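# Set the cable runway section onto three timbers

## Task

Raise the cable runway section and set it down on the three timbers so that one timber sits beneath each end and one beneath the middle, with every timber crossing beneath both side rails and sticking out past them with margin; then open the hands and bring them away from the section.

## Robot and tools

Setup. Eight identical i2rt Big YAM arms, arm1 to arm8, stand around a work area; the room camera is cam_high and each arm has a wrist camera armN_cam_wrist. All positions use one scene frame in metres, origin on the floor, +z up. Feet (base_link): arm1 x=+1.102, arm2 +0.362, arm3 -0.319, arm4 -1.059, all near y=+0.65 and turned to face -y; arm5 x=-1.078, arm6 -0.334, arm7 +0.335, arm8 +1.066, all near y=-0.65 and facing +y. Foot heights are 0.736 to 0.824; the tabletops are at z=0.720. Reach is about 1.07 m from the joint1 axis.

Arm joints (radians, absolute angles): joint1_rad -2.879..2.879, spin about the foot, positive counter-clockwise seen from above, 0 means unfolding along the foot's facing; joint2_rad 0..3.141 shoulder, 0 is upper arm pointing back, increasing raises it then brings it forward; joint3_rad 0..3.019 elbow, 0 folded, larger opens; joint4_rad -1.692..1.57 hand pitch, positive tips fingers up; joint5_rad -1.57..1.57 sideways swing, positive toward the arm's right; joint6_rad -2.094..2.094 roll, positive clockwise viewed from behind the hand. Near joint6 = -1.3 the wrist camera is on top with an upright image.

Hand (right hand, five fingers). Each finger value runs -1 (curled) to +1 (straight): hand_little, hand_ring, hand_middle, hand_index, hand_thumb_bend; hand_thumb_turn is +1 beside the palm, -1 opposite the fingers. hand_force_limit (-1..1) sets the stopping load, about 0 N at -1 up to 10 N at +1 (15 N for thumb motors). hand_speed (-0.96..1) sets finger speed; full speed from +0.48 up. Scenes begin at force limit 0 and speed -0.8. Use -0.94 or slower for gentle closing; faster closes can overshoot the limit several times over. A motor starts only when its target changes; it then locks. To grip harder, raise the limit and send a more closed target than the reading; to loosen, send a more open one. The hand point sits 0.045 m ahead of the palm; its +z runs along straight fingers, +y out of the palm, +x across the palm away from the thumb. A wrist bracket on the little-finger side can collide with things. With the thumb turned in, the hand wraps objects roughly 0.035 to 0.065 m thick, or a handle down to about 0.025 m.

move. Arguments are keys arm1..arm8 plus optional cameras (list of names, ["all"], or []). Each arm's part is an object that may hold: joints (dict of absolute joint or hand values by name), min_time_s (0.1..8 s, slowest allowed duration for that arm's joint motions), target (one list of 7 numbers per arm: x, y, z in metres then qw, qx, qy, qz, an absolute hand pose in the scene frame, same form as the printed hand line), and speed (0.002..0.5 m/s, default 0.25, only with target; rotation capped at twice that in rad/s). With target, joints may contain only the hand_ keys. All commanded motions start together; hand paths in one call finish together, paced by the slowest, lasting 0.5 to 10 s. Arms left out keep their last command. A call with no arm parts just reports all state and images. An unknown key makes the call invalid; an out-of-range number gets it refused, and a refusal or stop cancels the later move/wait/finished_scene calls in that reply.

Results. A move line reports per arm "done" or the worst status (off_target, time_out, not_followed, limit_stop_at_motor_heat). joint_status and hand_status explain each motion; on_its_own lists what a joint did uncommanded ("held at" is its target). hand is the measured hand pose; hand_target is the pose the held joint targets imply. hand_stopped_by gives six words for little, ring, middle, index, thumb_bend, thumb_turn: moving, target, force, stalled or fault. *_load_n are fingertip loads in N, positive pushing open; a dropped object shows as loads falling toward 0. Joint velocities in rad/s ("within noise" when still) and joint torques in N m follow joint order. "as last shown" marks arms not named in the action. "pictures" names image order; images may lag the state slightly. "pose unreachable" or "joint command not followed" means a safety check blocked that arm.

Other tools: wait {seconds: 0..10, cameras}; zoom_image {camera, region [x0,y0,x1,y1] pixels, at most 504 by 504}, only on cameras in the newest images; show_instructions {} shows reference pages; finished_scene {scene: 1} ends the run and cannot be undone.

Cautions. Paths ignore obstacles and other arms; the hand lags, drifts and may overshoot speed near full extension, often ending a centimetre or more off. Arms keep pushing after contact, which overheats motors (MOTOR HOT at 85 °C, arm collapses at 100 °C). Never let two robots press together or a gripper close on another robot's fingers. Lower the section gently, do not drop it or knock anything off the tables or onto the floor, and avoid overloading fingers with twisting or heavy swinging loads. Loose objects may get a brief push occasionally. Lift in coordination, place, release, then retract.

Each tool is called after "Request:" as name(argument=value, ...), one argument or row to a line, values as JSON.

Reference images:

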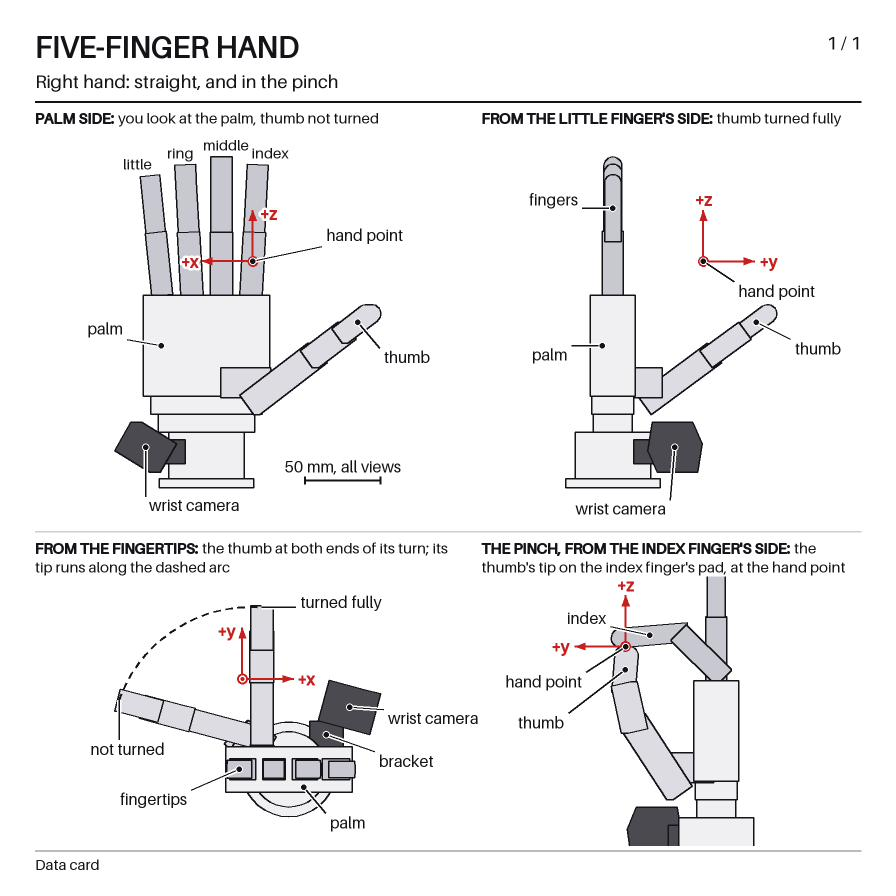

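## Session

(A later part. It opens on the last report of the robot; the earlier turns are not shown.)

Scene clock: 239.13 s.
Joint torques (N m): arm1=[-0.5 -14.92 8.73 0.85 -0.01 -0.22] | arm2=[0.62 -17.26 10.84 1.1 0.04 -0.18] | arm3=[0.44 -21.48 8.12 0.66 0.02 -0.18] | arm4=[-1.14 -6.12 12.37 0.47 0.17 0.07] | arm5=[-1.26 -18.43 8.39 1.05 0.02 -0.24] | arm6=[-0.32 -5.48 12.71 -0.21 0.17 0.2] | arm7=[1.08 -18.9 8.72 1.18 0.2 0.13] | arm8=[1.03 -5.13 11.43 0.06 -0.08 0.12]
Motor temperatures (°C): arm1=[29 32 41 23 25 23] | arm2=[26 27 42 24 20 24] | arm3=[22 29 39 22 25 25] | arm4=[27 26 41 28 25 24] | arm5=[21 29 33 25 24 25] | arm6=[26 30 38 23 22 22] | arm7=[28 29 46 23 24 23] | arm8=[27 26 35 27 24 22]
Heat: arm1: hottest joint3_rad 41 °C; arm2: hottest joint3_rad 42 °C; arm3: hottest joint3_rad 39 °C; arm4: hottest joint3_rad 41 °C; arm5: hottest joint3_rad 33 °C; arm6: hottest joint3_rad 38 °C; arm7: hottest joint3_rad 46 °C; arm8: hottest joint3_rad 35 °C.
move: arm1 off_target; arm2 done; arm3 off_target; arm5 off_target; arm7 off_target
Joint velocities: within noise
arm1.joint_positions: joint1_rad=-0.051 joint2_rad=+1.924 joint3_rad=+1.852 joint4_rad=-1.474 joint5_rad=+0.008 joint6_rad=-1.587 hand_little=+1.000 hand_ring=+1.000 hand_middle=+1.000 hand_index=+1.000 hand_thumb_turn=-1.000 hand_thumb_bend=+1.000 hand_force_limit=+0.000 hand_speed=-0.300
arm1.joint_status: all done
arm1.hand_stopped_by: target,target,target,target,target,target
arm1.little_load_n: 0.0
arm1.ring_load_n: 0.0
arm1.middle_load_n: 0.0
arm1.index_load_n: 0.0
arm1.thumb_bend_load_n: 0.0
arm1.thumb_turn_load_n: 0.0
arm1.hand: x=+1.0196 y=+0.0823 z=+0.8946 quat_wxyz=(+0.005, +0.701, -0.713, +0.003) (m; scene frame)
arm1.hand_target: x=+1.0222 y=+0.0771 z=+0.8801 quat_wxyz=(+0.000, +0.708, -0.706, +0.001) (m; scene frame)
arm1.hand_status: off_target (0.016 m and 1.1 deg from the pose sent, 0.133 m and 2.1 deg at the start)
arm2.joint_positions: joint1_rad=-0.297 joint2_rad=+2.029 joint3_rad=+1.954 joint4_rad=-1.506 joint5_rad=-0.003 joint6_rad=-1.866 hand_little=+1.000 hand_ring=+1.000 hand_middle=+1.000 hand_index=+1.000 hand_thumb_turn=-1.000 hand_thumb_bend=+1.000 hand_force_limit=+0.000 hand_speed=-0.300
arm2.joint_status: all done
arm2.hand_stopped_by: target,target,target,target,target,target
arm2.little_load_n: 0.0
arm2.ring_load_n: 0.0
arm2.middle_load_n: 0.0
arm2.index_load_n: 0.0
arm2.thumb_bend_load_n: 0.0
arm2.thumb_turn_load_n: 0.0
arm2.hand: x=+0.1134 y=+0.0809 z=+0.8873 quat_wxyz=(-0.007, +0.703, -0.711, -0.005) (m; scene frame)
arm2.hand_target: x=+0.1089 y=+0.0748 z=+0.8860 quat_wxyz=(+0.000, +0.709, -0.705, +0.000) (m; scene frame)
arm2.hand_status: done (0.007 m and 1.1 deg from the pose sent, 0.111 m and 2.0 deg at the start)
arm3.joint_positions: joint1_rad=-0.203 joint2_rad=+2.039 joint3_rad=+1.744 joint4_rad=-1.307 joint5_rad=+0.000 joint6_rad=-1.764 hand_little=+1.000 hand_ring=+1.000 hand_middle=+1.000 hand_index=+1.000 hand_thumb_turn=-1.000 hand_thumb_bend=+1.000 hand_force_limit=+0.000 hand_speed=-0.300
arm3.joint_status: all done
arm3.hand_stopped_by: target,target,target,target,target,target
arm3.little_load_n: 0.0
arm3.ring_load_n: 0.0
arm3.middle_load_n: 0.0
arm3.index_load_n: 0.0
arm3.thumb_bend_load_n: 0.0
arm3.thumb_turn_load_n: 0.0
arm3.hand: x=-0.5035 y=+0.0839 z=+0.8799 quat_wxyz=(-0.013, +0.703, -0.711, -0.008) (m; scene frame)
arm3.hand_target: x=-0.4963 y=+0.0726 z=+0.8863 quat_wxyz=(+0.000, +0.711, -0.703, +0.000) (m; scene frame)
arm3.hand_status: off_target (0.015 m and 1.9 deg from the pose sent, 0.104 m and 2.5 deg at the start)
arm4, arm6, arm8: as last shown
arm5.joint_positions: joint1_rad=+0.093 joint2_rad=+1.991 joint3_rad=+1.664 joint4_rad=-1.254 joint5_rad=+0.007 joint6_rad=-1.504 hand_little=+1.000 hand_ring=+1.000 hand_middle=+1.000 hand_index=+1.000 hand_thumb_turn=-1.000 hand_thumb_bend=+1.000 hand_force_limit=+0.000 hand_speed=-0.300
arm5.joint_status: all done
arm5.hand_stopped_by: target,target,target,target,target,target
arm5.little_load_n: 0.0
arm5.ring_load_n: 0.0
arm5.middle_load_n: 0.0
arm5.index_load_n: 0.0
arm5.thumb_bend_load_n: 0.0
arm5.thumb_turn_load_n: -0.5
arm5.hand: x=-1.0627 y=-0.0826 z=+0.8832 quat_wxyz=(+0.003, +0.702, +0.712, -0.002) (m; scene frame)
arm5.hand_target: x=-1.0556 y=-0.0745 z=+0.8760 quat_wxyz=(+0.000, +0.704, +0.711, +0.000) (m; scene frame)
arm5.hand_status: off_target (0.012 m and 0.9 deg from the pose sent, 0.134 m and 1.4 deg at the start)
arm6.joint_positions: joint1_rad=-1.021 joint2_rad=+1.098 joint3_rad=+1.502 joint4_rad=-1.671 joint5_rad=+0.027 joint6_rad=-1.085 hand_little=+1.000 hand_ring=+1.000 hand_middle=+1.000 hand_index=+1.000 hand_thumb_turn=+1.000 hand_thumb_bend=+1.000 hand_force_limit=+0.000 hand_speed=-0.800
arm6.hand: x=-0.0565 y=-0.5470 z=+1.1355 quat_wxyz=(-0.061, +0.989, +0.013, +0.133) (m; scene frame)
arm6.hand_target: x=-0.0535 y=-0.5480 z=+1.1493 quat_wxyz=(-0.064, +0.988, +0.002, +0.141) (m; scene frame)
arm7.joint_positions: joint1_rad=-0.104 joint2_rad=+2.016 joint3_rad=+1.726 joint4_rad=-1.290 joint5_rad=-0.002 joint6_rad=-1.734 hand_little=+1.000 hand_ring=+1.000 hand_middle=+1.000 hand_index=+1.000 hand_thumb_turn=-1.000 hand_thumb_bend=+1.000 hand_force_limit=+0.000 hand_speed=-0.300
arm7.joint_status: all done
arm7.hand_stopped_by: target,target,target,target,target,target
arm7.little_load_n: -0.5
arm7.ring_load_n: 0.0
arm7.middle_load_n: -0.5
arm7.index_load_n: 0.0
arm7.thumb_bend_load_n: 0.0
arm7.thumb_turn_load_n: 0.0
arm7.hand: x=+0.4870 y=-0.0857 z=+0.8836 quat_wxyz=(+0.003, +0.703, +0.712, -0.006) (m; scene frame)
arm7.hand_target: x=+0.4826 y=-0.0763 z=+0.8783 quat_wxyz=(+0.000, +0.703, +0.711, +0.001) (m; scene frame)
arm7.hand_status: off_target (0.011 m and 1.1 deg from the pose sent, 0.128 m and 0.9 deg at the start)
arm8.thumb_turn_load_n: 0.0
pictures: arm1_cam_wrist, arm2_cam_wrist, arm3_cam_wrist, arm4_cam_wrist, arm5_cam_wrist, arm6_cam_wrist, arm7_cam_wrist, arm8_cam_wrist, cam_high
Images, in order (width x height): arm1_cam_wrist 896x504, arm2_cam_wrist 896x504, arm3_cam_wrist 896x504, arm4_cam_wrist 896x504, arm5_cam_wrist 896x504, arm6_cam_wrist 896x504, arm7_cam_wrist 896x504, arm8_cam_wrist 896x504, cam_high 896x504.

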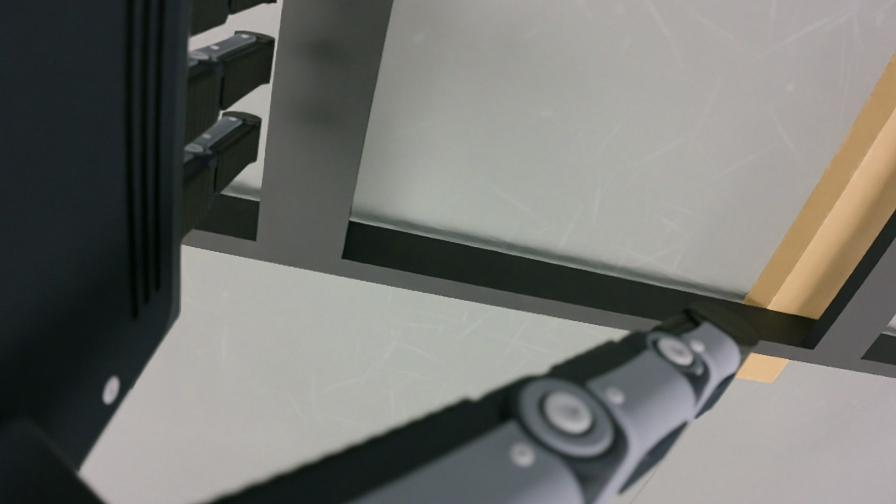

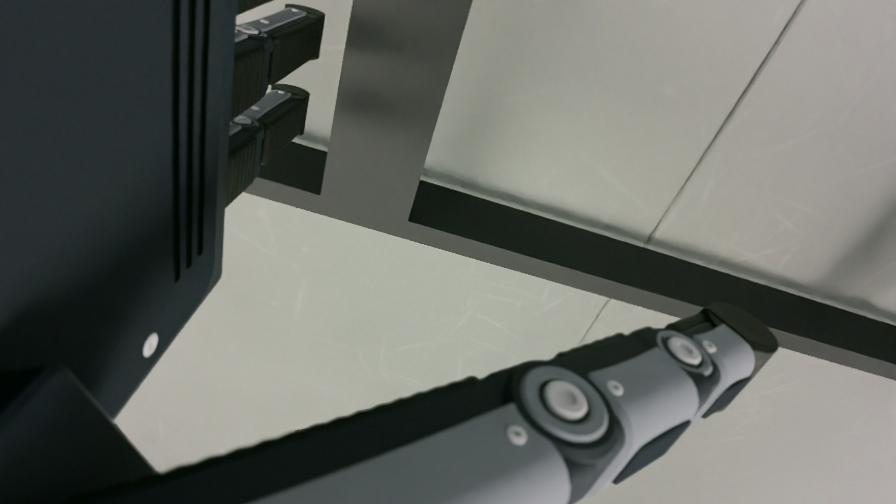

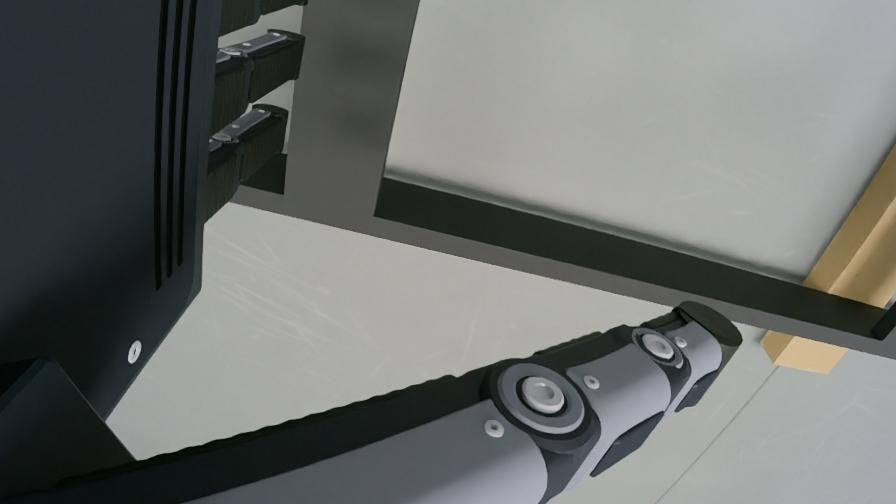

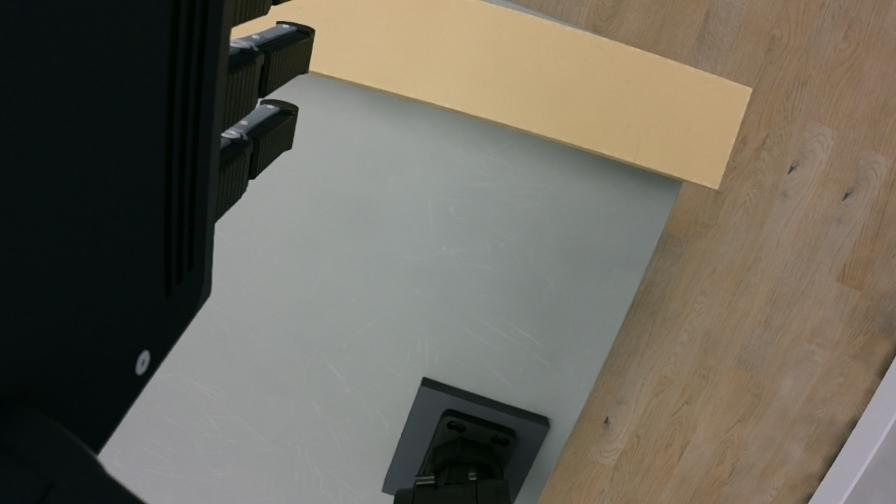

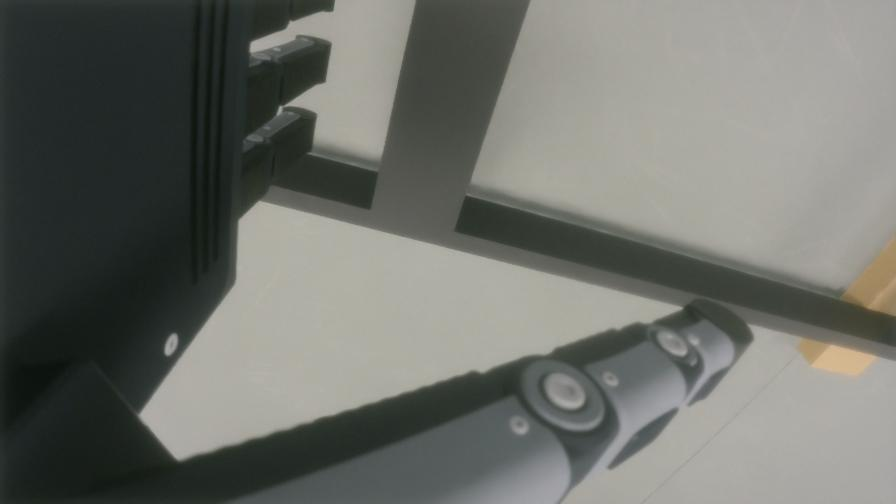

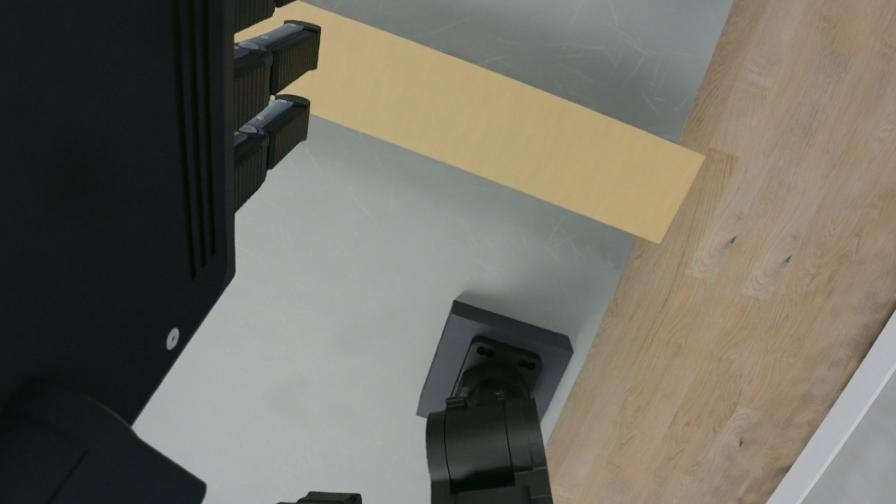

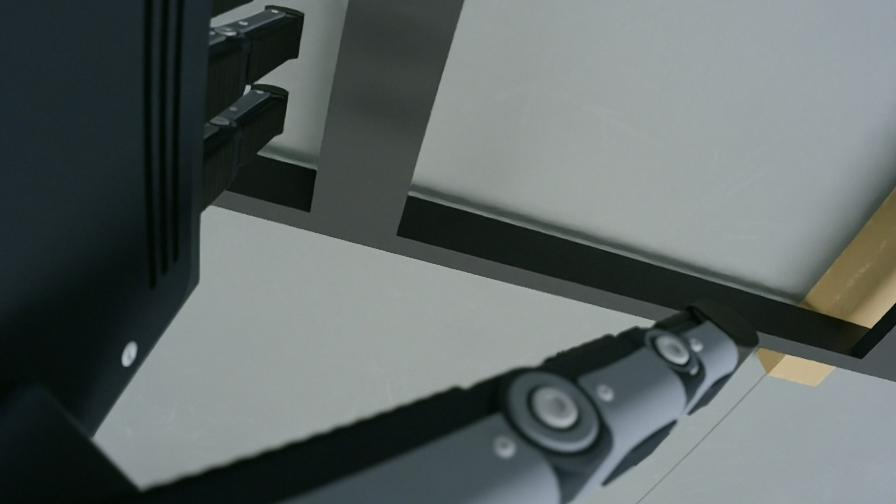

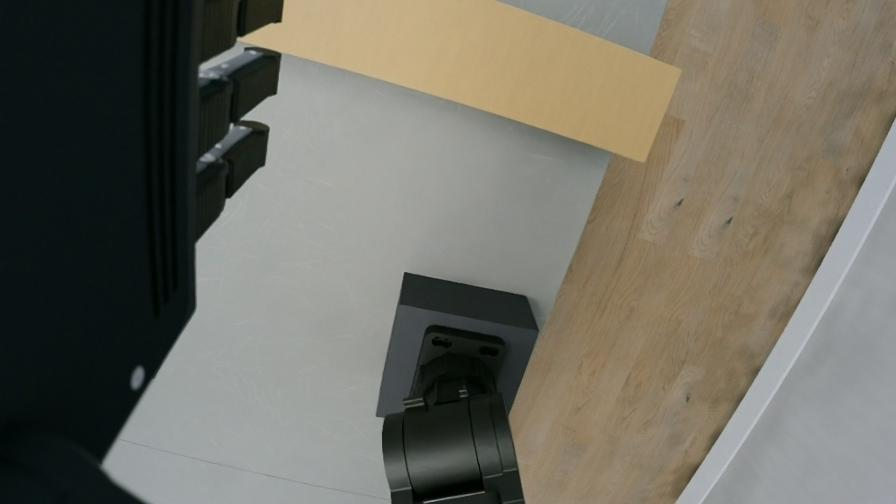

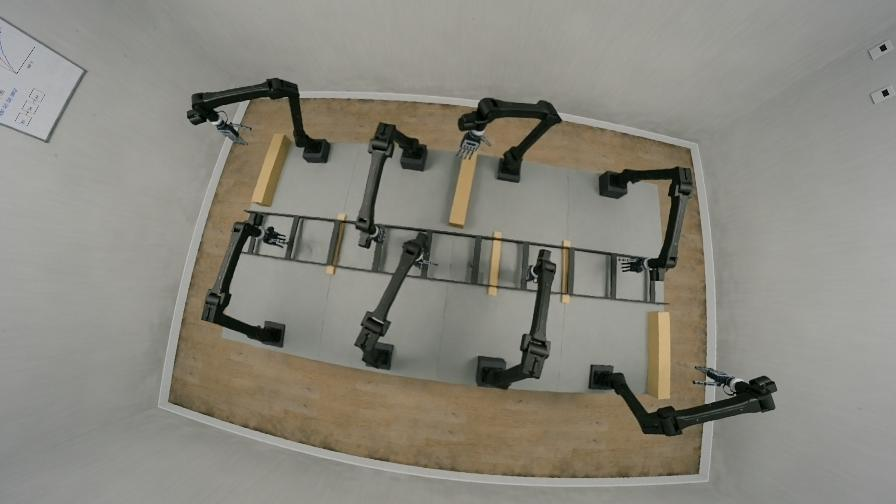

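Request:
move(
  arm1={"target": [1.052, 0.080, 0.790, 0, 0.7071, -0.7071, 0], "speed": 0.1},
  arm2={"target": [0.128, 0.079, 0.801, 0, 0.7071, -0.7071, 0], "speed": 0.1},
  arm3={"target": [-0.473, 0.075, 0.808, 0, 0.7071, -0.7071, 0], "speed": 0.1},
  arm5={"target": [-1.049, -0.078, 0.795, 0, 0.7071, 0.7071, 0], "speed": 0.1},
  arm7={"target": [0.470, -0.076, 0.796, 0, 0.7071, 0.7071, 0], "speed": 0.1},
  cameras=["arm1_cam_wrist", "arm2_cam_wrist", "arm3_cam_wrist", "arm5_cam_wrist", "arm7_cam_wrist"],
)

Request:
move(
  arm8={"target": [1.37, -0.86, 0.98, 0, 1, 0, 0], "joints": {"hand_little": -1, "hand_ring": -1, "hand_middle": -1, "hand_index": -1, "hand_speed": -0.3}},
  arm6={"target": [-0.086, -0.86, 0.98, 0, 0.9996, -0.0288, 0], "joints": {"hand_little": -1, "hand_ring": -1, "hand_middle": -1, "hand_index": -1, "hand_speed": -0.3}},
  arm4={"target": [-1.43, 0.87, 0.98, 0, -0.0166, 0.9999, 0], "joints": {"hand_little": -1, "hand_ring": -1, "hand_middle": -1, "hand_index": -1, "hand_speed": -0.3}},
  cameras=["arm8_cam_wrist", "arm6_cam_wrist", "arm4_cam_wrist", "cam_high"],
)

Scene clock: 368.97 s.
Joint torques (N m): arm1=[-0.03 -14.56 7.91 0.92 0.06 0.05] | arm2=[1.44 -16.09 8.8 1.18 0.06 0.1] | arm3=[0.5 -20.31 7.02 0.72 0.09 0.01] | arm4=[-1.08 -6.12 12.38 0.46 0.17 0.06] | arm5=[-1.49 -17.61 6.32 1.05 0.02 -0.24] | arm6=[-0.32 -5.48 12.64 -0.14 0.18 0.2] | arm7=[0.73 -18.43 6.98 1.17 0.13 0.12] | arm8=[1.03 -5.07 11.38 0.06 -0.08 0.13]
Motor temperatures (°C): arm1=[28 32 33 23 24 23] | arm2=[25 34 33 24 20 24] | arm3=[22 33 33 22 24 25] | arm4=[27 26 45 28 25 24] | arm5=[21 32 30 24 23 25] | arm6=[26 30 40 23 21 21] | arm7=[28 33 38 22 24 22] | arm8=[26 26 37 26 23 22]
Heat: arm1: hottest joint3_rad 33 °C; arm2: hottest joint2_rad 34 °C; arm3: hottest joint2_rad 33 °C; arm4: hottest joint3_rad 45 °C; arm5: hottest joint2_rad 32 °C; arm6: hottest joint3_rad 40 °C; arm7: hottest joint3_rad 38 °C; arm8: hottest joint3_rad 37 °C.
move: arm1 off_target; arm2 off_target; arm3 done; arm5 off_target; arm7 off_target
Joint velocities: within noise
arm1.joint_positions: joint1_rad=-0.006 joint2_rad=+1.964 joint3_rad=+1.688 joint4_rad=-1.261 joint5_rad=+0.008 joint6_rad=-1.573 hand_little=+1.000 hand_ring=+1.000 hand_middle=+1.000 hand_index=+1.000 hand_thumb_turn=-1.000 hand_thumb_bend=+1.000 hand_force_limit=+0.000 hand_speed=-0.300
arm1.joint_status: not commanded
arm1.hand_stopped_by: target,target,target,target,target,target
arm1.little_load_n: 0.0
arm1.ring_load_n: -0.5
arm1.middle_load_n: 0.0
arm1.index_load_n: 0.0
arm1.thumb_bend_load_n: 0.0
arm1.thumb_turn_load_n: 0.0
arm1.hand: x=+1.0462 y=+0.0789 z=+0.8097 quat_wxyz=(+0.008, +0.712, -0.702, +0.007) (m; scene frame)
arm1.hand_target: x=+1.0516 y=+0.0802 z=+0.7904 quat_wxyz=(+0.000, +0.710, -0.704, +0.000) (m; scene frame)
arm1.hand_status: off_target (0.021 m and 1.5 deg from the pose sent, 0.110 m and 1.1 deg at the start)
arm2.joint_positions: joint1_rad=-0.282 joint2_rad=+2.032 joint3_rad=+1.775 joint4_rad=-1.292 joint5_rad=-0.003 joint6_rad=-1.866 hand_little=+1.000 hand_ring=+1.000 hand_middle=+1.000 hand_index=+1.000 hand_thumb_turn=-1.000 hand_thumb_bend=+1.000 hand_force_limit=+0.000 hand_speed=-0.300
arm2.joint_status: not commanded
arm2.hand_stopped_by: target,target,target,target,target,target
arm2.little_load_n: 0.0
arm2.ring_load_n: 0.0
arm2.middle_load_n: 0.0
arm2.index_load_n: 0.0
arm2.thumb_bend_load_n: -0.5
arm2.thumb_turn_load_n: 0.0
arm2.hand: x=+0.1226 y=+0.0801 z=+0.8175 quat_wxyz=(+0.007, +0.709, -0.705, +0.002) (m; scene frame)
arm2.hand_target: x=+0.1280 y=+0.0794 z=+0.8013 quat_wxyz=(+0.000, +0.707, -0.707, +0.000) (m; scene frame)
arm2.hand_status: off_target (0.017 m and 0.8 deg from the pose sent, 0.088 m and 1.1 deg at the start)
arm3.joint_positions: joint1_rad=-0.165 joint2_rad=+2.088 joint3_rad=+1.636 joint4_rad=-1.131 joint5_rad=-0.002 joint6_rad=-1.734 hand_little=+1.000 hand_ring=+1.000 hand_middle=+1.000 hand_index=+1.000 hand_thumb_turn=-1.000 hand_thumb_bend=+1.000 hand_force_limit=+0.000 hand_speed=-0.300
arm3.joint_status: not commanded
arm3.hand_stopped_by: target,target,target,target,target,target
arm3.little_load_n: 0.0
arm3.ring_load_n: 0.0
arm3.middle_load_n: -0.5
arm3.index_load_n: 0.0
arm3.thumb_bend_load_n: -0.5
arm3.thumb_turn_load_n: 0.0
arm3.hand: x=-0.4804 y=+0.0812 z=+0.8117 quat_wxyz=(-0.006, +0.706, -0.708, -0.002) (m; scene frame)
arm3.hand_target: x=-0.4729 y=+0.0756 z=+0.8080 quat_wxyz=(-0.001, +0.707, -0.707, +0.000) (m; scene frame)
arm3.hand_status: done (0.010 m and 0.7 deg from the pose sent, 0.079 m and 1.9 deg at the start)
arm4, arm6, arm8: as last shown
arm4.ring_load_n: 0.5
arm5.joint_positions: joint1_rad=+0.085 joint2_rad=+2.059 joint3_rad=+1.584 joint4_rad=-1.078 joint5_rad=+0.007 joint6_rad=-1.504 hand_little=+1.000 hand_ring=+1.000 hand_middle=+1.000 hand_index=+1.000 hand_thumb_turn=-1.000 hand_thumb_bend=+1.000 hand_force_limit=+0.000 hand_speed=-0.300
arm5.joint_status: not commanded
arm5.hand_stopped_by: target,target,target,target,target,target
arm5.little_load_n: 0.0
arm5.ring_load_n: 0.0
arm5.middle_load_n: 0.0
arm5.index_load_n: 0.0
arm5.thumb_bend_load_n: 0.0
arm5.thumb_turn_load_n: 0.0
arm5.hand: x=-1.0590 y=-0.0758 z=+0.8150 quat_wxyz=(-0.008, +0.705, +0.709, +0.007) (m; scene frame)
arm5.hand_target: x=-1.0494 y=-0.0790 z=+0.7957 quat_wxyz=(+0.000, +0.708, +0.707, +0.000) (m; scene frame)
arm5.hand_status: off_target (0.022 m and 1.2 deg from the pose sent, 0.089 m and 0.9 deg at the start)
arm7.joint_positions: joint1_rad=-0.085 joint2_rad=+2.087 joint3_rad=+1.650 joint4_rad=-1.117 joint5_rad=-0.002 joint6_rad=-1.705 hand_little=+1.000 hand_ring=+1.000 hand_middle=+1.000 hand_index=+1.000 hand_thumb_turn=-1.000 hand_thumb_bend=+1.000 hand_force_limit=+0.000 hand_speed=-0.300
arm7.joint_status: not commanded
arm7.hand_stopped_by: target,target,target,target,target,target
arm7.little_load_n: 0.0
arm7.ring_load_n: 0.0
arm7.middle_load_n: 0.0
arm7.index_load_n: 0.0
arm7.thumb_bend_load_n: 0.0
arm7.thumb_turn_load_n: 0.0
arm7.hand: x=+0.4765 y=-0.0762 z=+0.8141 quat_wxyz=(-0.005, +0.706, +0.708, +0.004) (m; scene frame)
arm7.hand_target: x=+0.4699 y=-0.0768 z=+0.7961 quat_wxyz=(+0.000, +0.707, +0.707, +0.000) (m; scene frame)
arm7.hand_status: off_target (0.019 m and 0.8 deg from the pose sent, 0.090 m and 1.1 deg at the start)
pictures: arm1_cam_wrist, arm2_cam_wrist, arm3_cam_wrist, arm5_cam_wrist, arm7_cam_wrist
Images, in order (width x height): arm1_cam_wrist 896x504, arm2_cam_wrist 896x504, arm3_cam_wrist 896x504, arm5_cam_wrist 896x504, arm7_cam_wrist 896x504.

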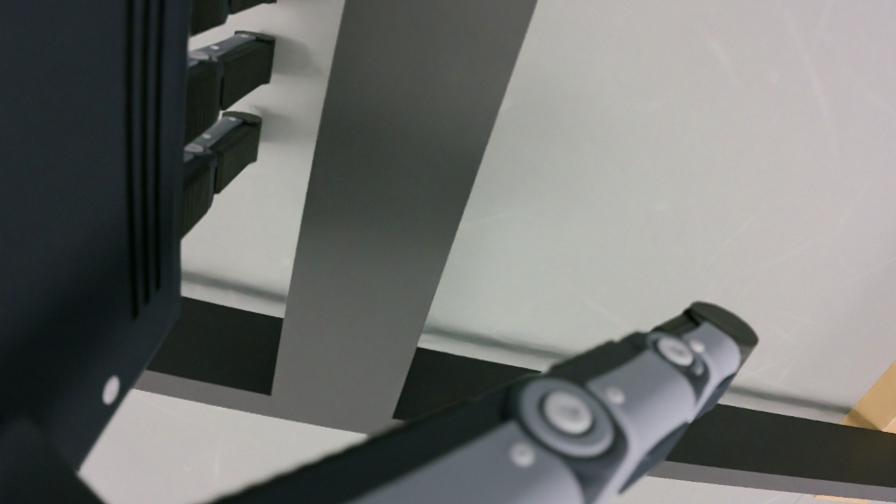

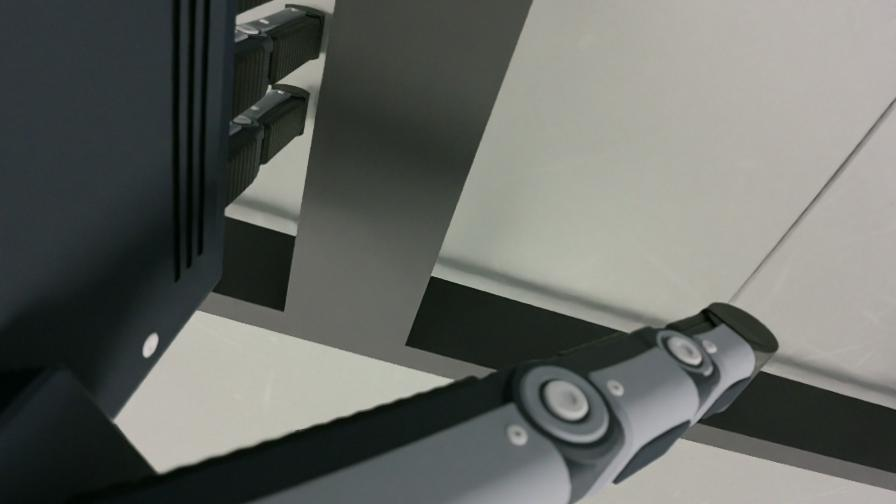

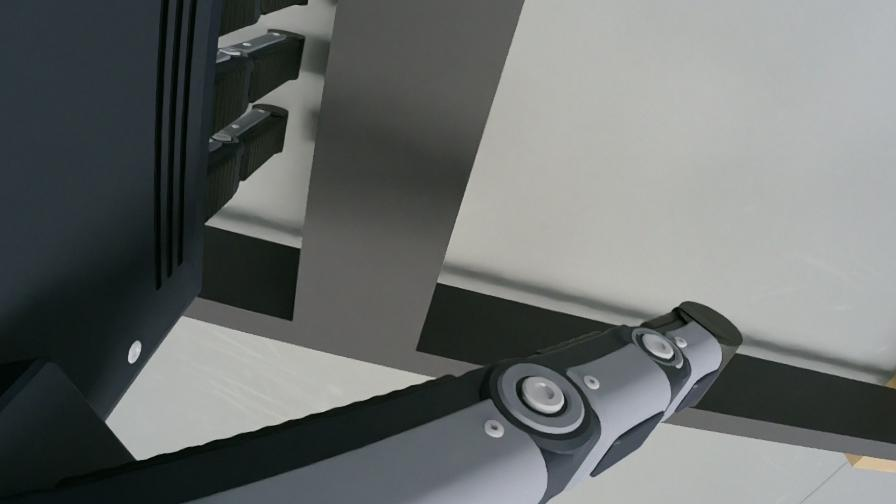

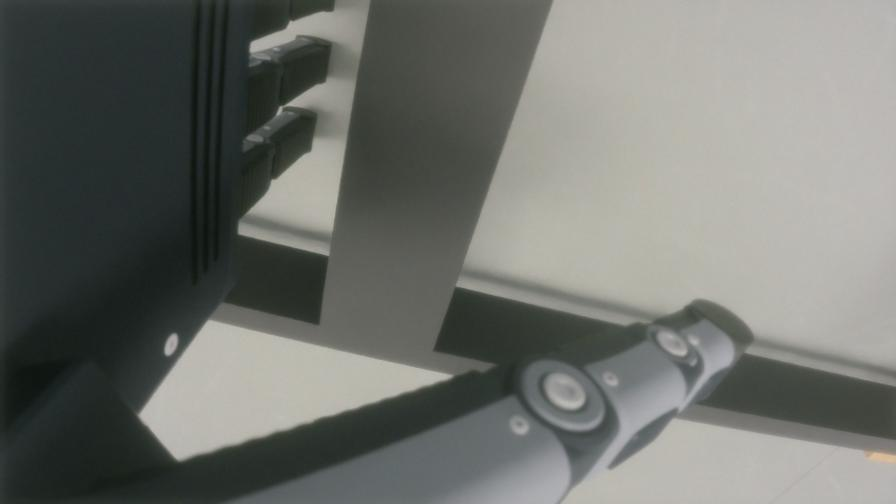

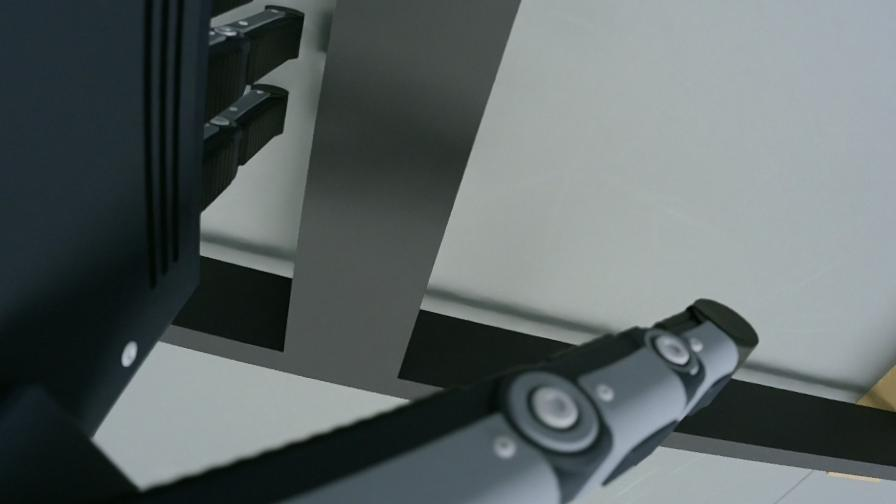

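Scene clock: 371.53 s.
Joint torques (N m): arm1=[-0.21 -14.74 7.9 0.8 0.07 0.02] | arm2=[1.38 -15.97 8.81 1.22 0.05 0.12] | arm3=[0.44 -20.37 7.01 0.72 0.09 -0.02] | arm4=[-0.44 -10.17 9.48 1.14 0.16 -0.26] | arm5=[-1.49 -17.61 6.34 1.06 0.01 -0.24] | arm6=[-0.15 -5.95 9.43 0.62 -0.01 -0.09] | arm7=[1.14 -18.37 7.02 1.07 0.14 0.13] | arm8=[1.03 -7.71 8.53 0.75 0.07 -0.3]
Motor temperatures (°C): arm1=[28 32 33 23 24 23] | arm2=[25 33 33 24 20 24] | arm3=[22 33 33 22 24 25] | arm4=[27 26 44 28 25 24] | arm5=[21 32 30 24 23 25] | arm6=[26 30 40 23 21 21] | arm7=[28 33 38 22 24 22] | arm8=[26 26 37 26 23 22]
Heat: arm1: hottest joint3_rad 33 °C; arm2: hottest joint2_rad 33 °C; arm3: hottest joint2_rad 33 °C; arm4: hottest joint3_rad 44 °C; arm5: hottest joint2_rad 32 °C; arm6: hottest joint3_rad 40 °C; arm7: hottest joint3_rad 38 °C; arm8: hottest joint3_rad 37 °C.
move: arm4 off_target; arm6 done; arm8 done
Joint velocities: within noise
arm1, arm2, arm3, arm5, arm7: as last shown
arm1.joint_positions: joint1_rad=-0.006 joint2_rad=+1.964 joint3_rad=+1.688 joint4_rad=-1.261 joint5_rad=+0.008 joint6_rad=-1.572 hand_little=+1.000 hand_ring=+1.000 hand_middle=+1.000 hand_index=+1.000 hand_thumb_turn=-1.000 hand_thumb_bend=+1.000 hand_force_limit=+0.000 hand_speed=-0.300
arm1.ring_load_n: 0.0
arm1.hand: x=+1.0462 y=+0.0790 z=+0.8097 quat_wxyz=(+0.008, +0.712, -0.702, +0.007) (m; scene frame)
arm2.thumb_bend_load_n: 0.0
arm3.middle_load_n: 0.0
arm3.thumb_bend_load_n: 0.0
arm3.thumb_turn_load_n: -0.5
arm4.joint_positions: joint1_rad=-1.936 joint2_rad=+1.445 joint3_rad=+1.421 joint4_rad=-1.561 joint5_rad=-0.016 joint6_rad=-1.961 hand_little=-1.000 hand_ring=-1.000 hand_middle=-1.000 hand_index=-1.000 hand_thumb_turn=+1.000 hand_thumb_bend=+1.000 hand_force_limit=+0.000 hand_speed=-0.300
arm4.joint_status: all done
arm4.hand_stopped_by: target,target,target,target,target,target
arm4.little_load_n: 0.0
arm4.ring_load_n: 0.5
arm4.middle_load_n: 0.0
arm4.index_load_n: 0.0
arm4.thumb_bend_load_n: 0.0
arm4.thumb_turn_load_n: 0.0
arm4.hand: x=-1.4234 y=+0.8608 z=+0.9782 quat_wxyz=(-0.007, +0.010, -1.000, +0.008) (m; scene frame)
arm4.hand_target: x=-1.4304 y=+0.8681 z=+0.9804 quat_wxyz=(+0.002, +0.013, -1.000, +0.003) (m; scene frame)
arm4.hand_status: off_target (0.011 m and 1.5 deg from the pose sent, 0.364 m and 18.2 deg at the start)
arm6.joint_positions: joint1_rad=-2.027 joint2_rad=+1.146 joint3_rad=+1.115 joint4_rad=-1.536 joint5_rad=-0.014 joint6_rad=-1.994 hand_little=-1.000 hand_ring=-1.000 hand_middle=-1.000 hand_index=-1.000 hand_thumb_turn=+1.000 hand_thumb_bend=+1.000 hand_force_limit=+0.000 hand_speed=-0.300
arm6.joint_status: all done
arm6.hand_stopped_by: target,target,target,target,target,target
arm6.little_load_n: 0.5
arm6.ring_load_n: 0.0
arm6.middle_load_n: 0.0
arm6.index_load_n: 0.0
arm6.thumb_bend_load_n: -0.5
arm6.thumb_turn_load_n: 0.0
arm6.hand: x=-0.0907 y=-0.8525 z=+0.9816 quat_wxyz=(-0.005, +0.999, -0.033, -0.002) (m; scene frame)
arm6.hand_target: x=-0.0849 y=-0.8582 z=+0.9803 quat_wxyz=(-0.003, +1.000, -0.030, +0.003) (m; scene frame)
arm6.hand_status: done (0.009 m and 0.7 deg from the pose sent, 0.351 m and 17.4 deg at the start)
arm7.joint_positions: joint1_rad=-0.085 joint2_rad=+2.087 joint3_rad=+1.650 joint4_rad=-1.117 joint5_rad=-0.002 joint6_rad=-1.703 hand_little=+1.000 hand_ring=+1.000 hand_middle=+1.000 hand_index=+1.000 hand_thumb_turn=-1.000 hand_thumb_bend=+1.000 hand_force_limit=+0.000 hand_speed=-0.300
arm7.hand: x=+0.4764 y=-0.0763 z=+0.8141 quat_wxyz=(-0.005, +0.707, +0.707, +0.004) (m; scene frame)
arm7.hand_target: x=+0.4698 y=-0.0768 z=+0.7961 quat_wxyz=(+0.000, +0.708, +0.707, +0.000) (m; scene frame)
arm8.joint_positions: joint1_rad=-2.045 joint2_rad=+1.315 joint3_rad=+1.133 joint4_rad=-1.404 joint5_rad=-0.020 joint6_rad=-1.973 hand_little=-1.000 hand_ring=-1.000 hand_middle=-1.000 hand_index=-1.000 hand_thumb_turn=+1.000 hand_thumb_bend=+1.000 hand_force_limit=+0.000 hand_speed=-0.300
arm8.joint_status: all done
arm8.hand_stopped_by: target,target,target,target,target,target
arm8.little_load_n: 0.0
arm8.ring_load_n: 0.0
arm8.middle_load_n: 0.0
arm8.index_load_n: 0.0
arm8.thumb_bend_load_n: 0.0
arm8.thumb_turn_load_n: 0.0
arm8.hand: x=+1.3651 y=-0.8520 z=+0.9823 quat_wxyz=(-0.005, +1.000, -0.011, -0.001) (m; scene frame)
arm8.hand_target: x=+1.3701 y=-0.8582 z=+0.9799 quat_wxyz=(-0.003, +1.000, -0.005, +0.002) (m; scene frame)
arm8.hand_status: done (0.010 m and 1.4 deg from the pose sent, 0.352 m and 10.9 deg at the start)
pictures: arm4_cam_wrist, arm6_cam_wrist, arm8_cam_wrist, cam_high
Images, in order (width x height): arm4_cam_wrist 896x504, arm6_cam_wrist 896x504, arm8_cam_wrist 896x504, cam_high 896x504.

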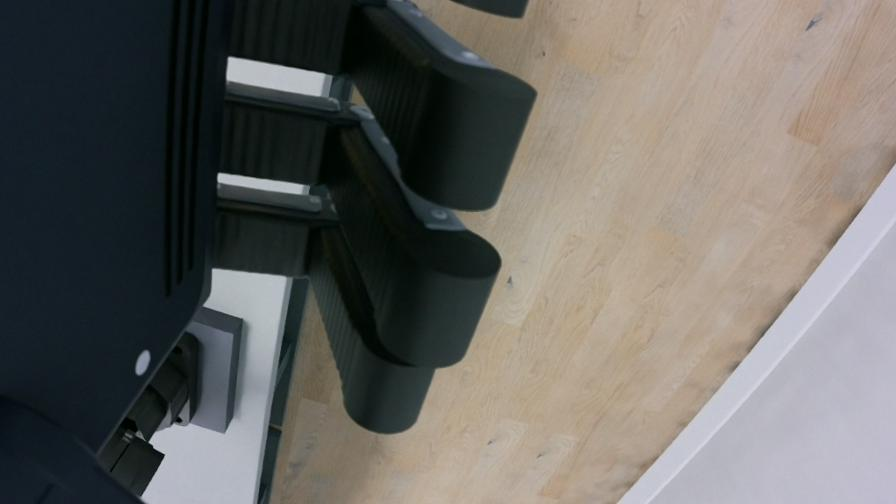

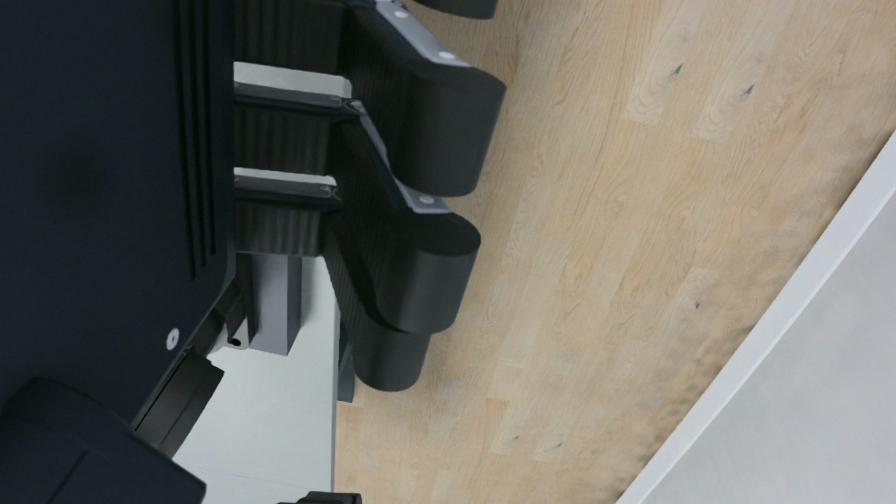

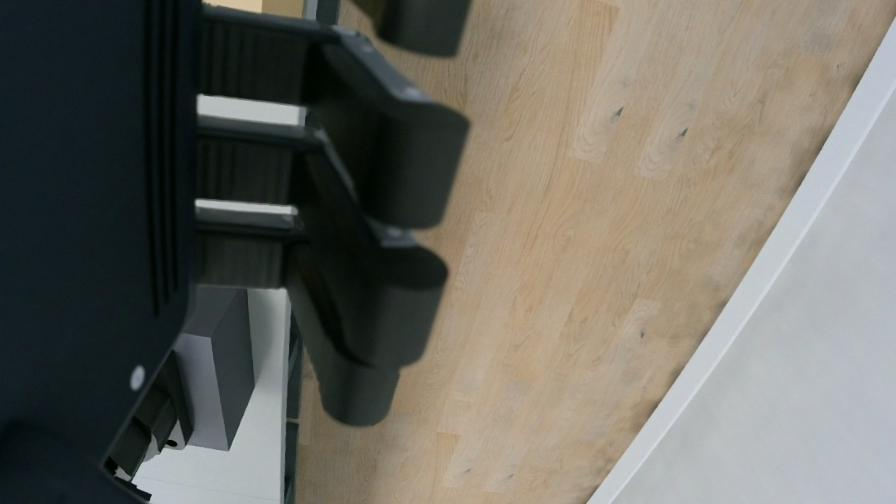

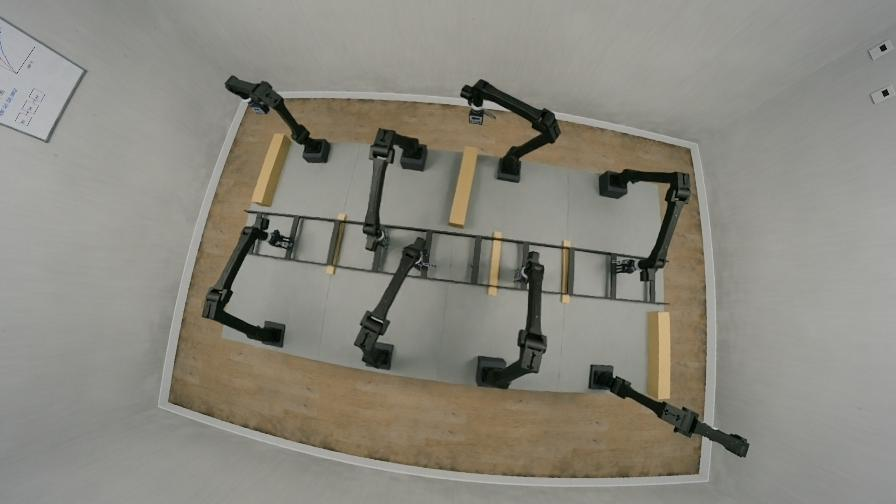

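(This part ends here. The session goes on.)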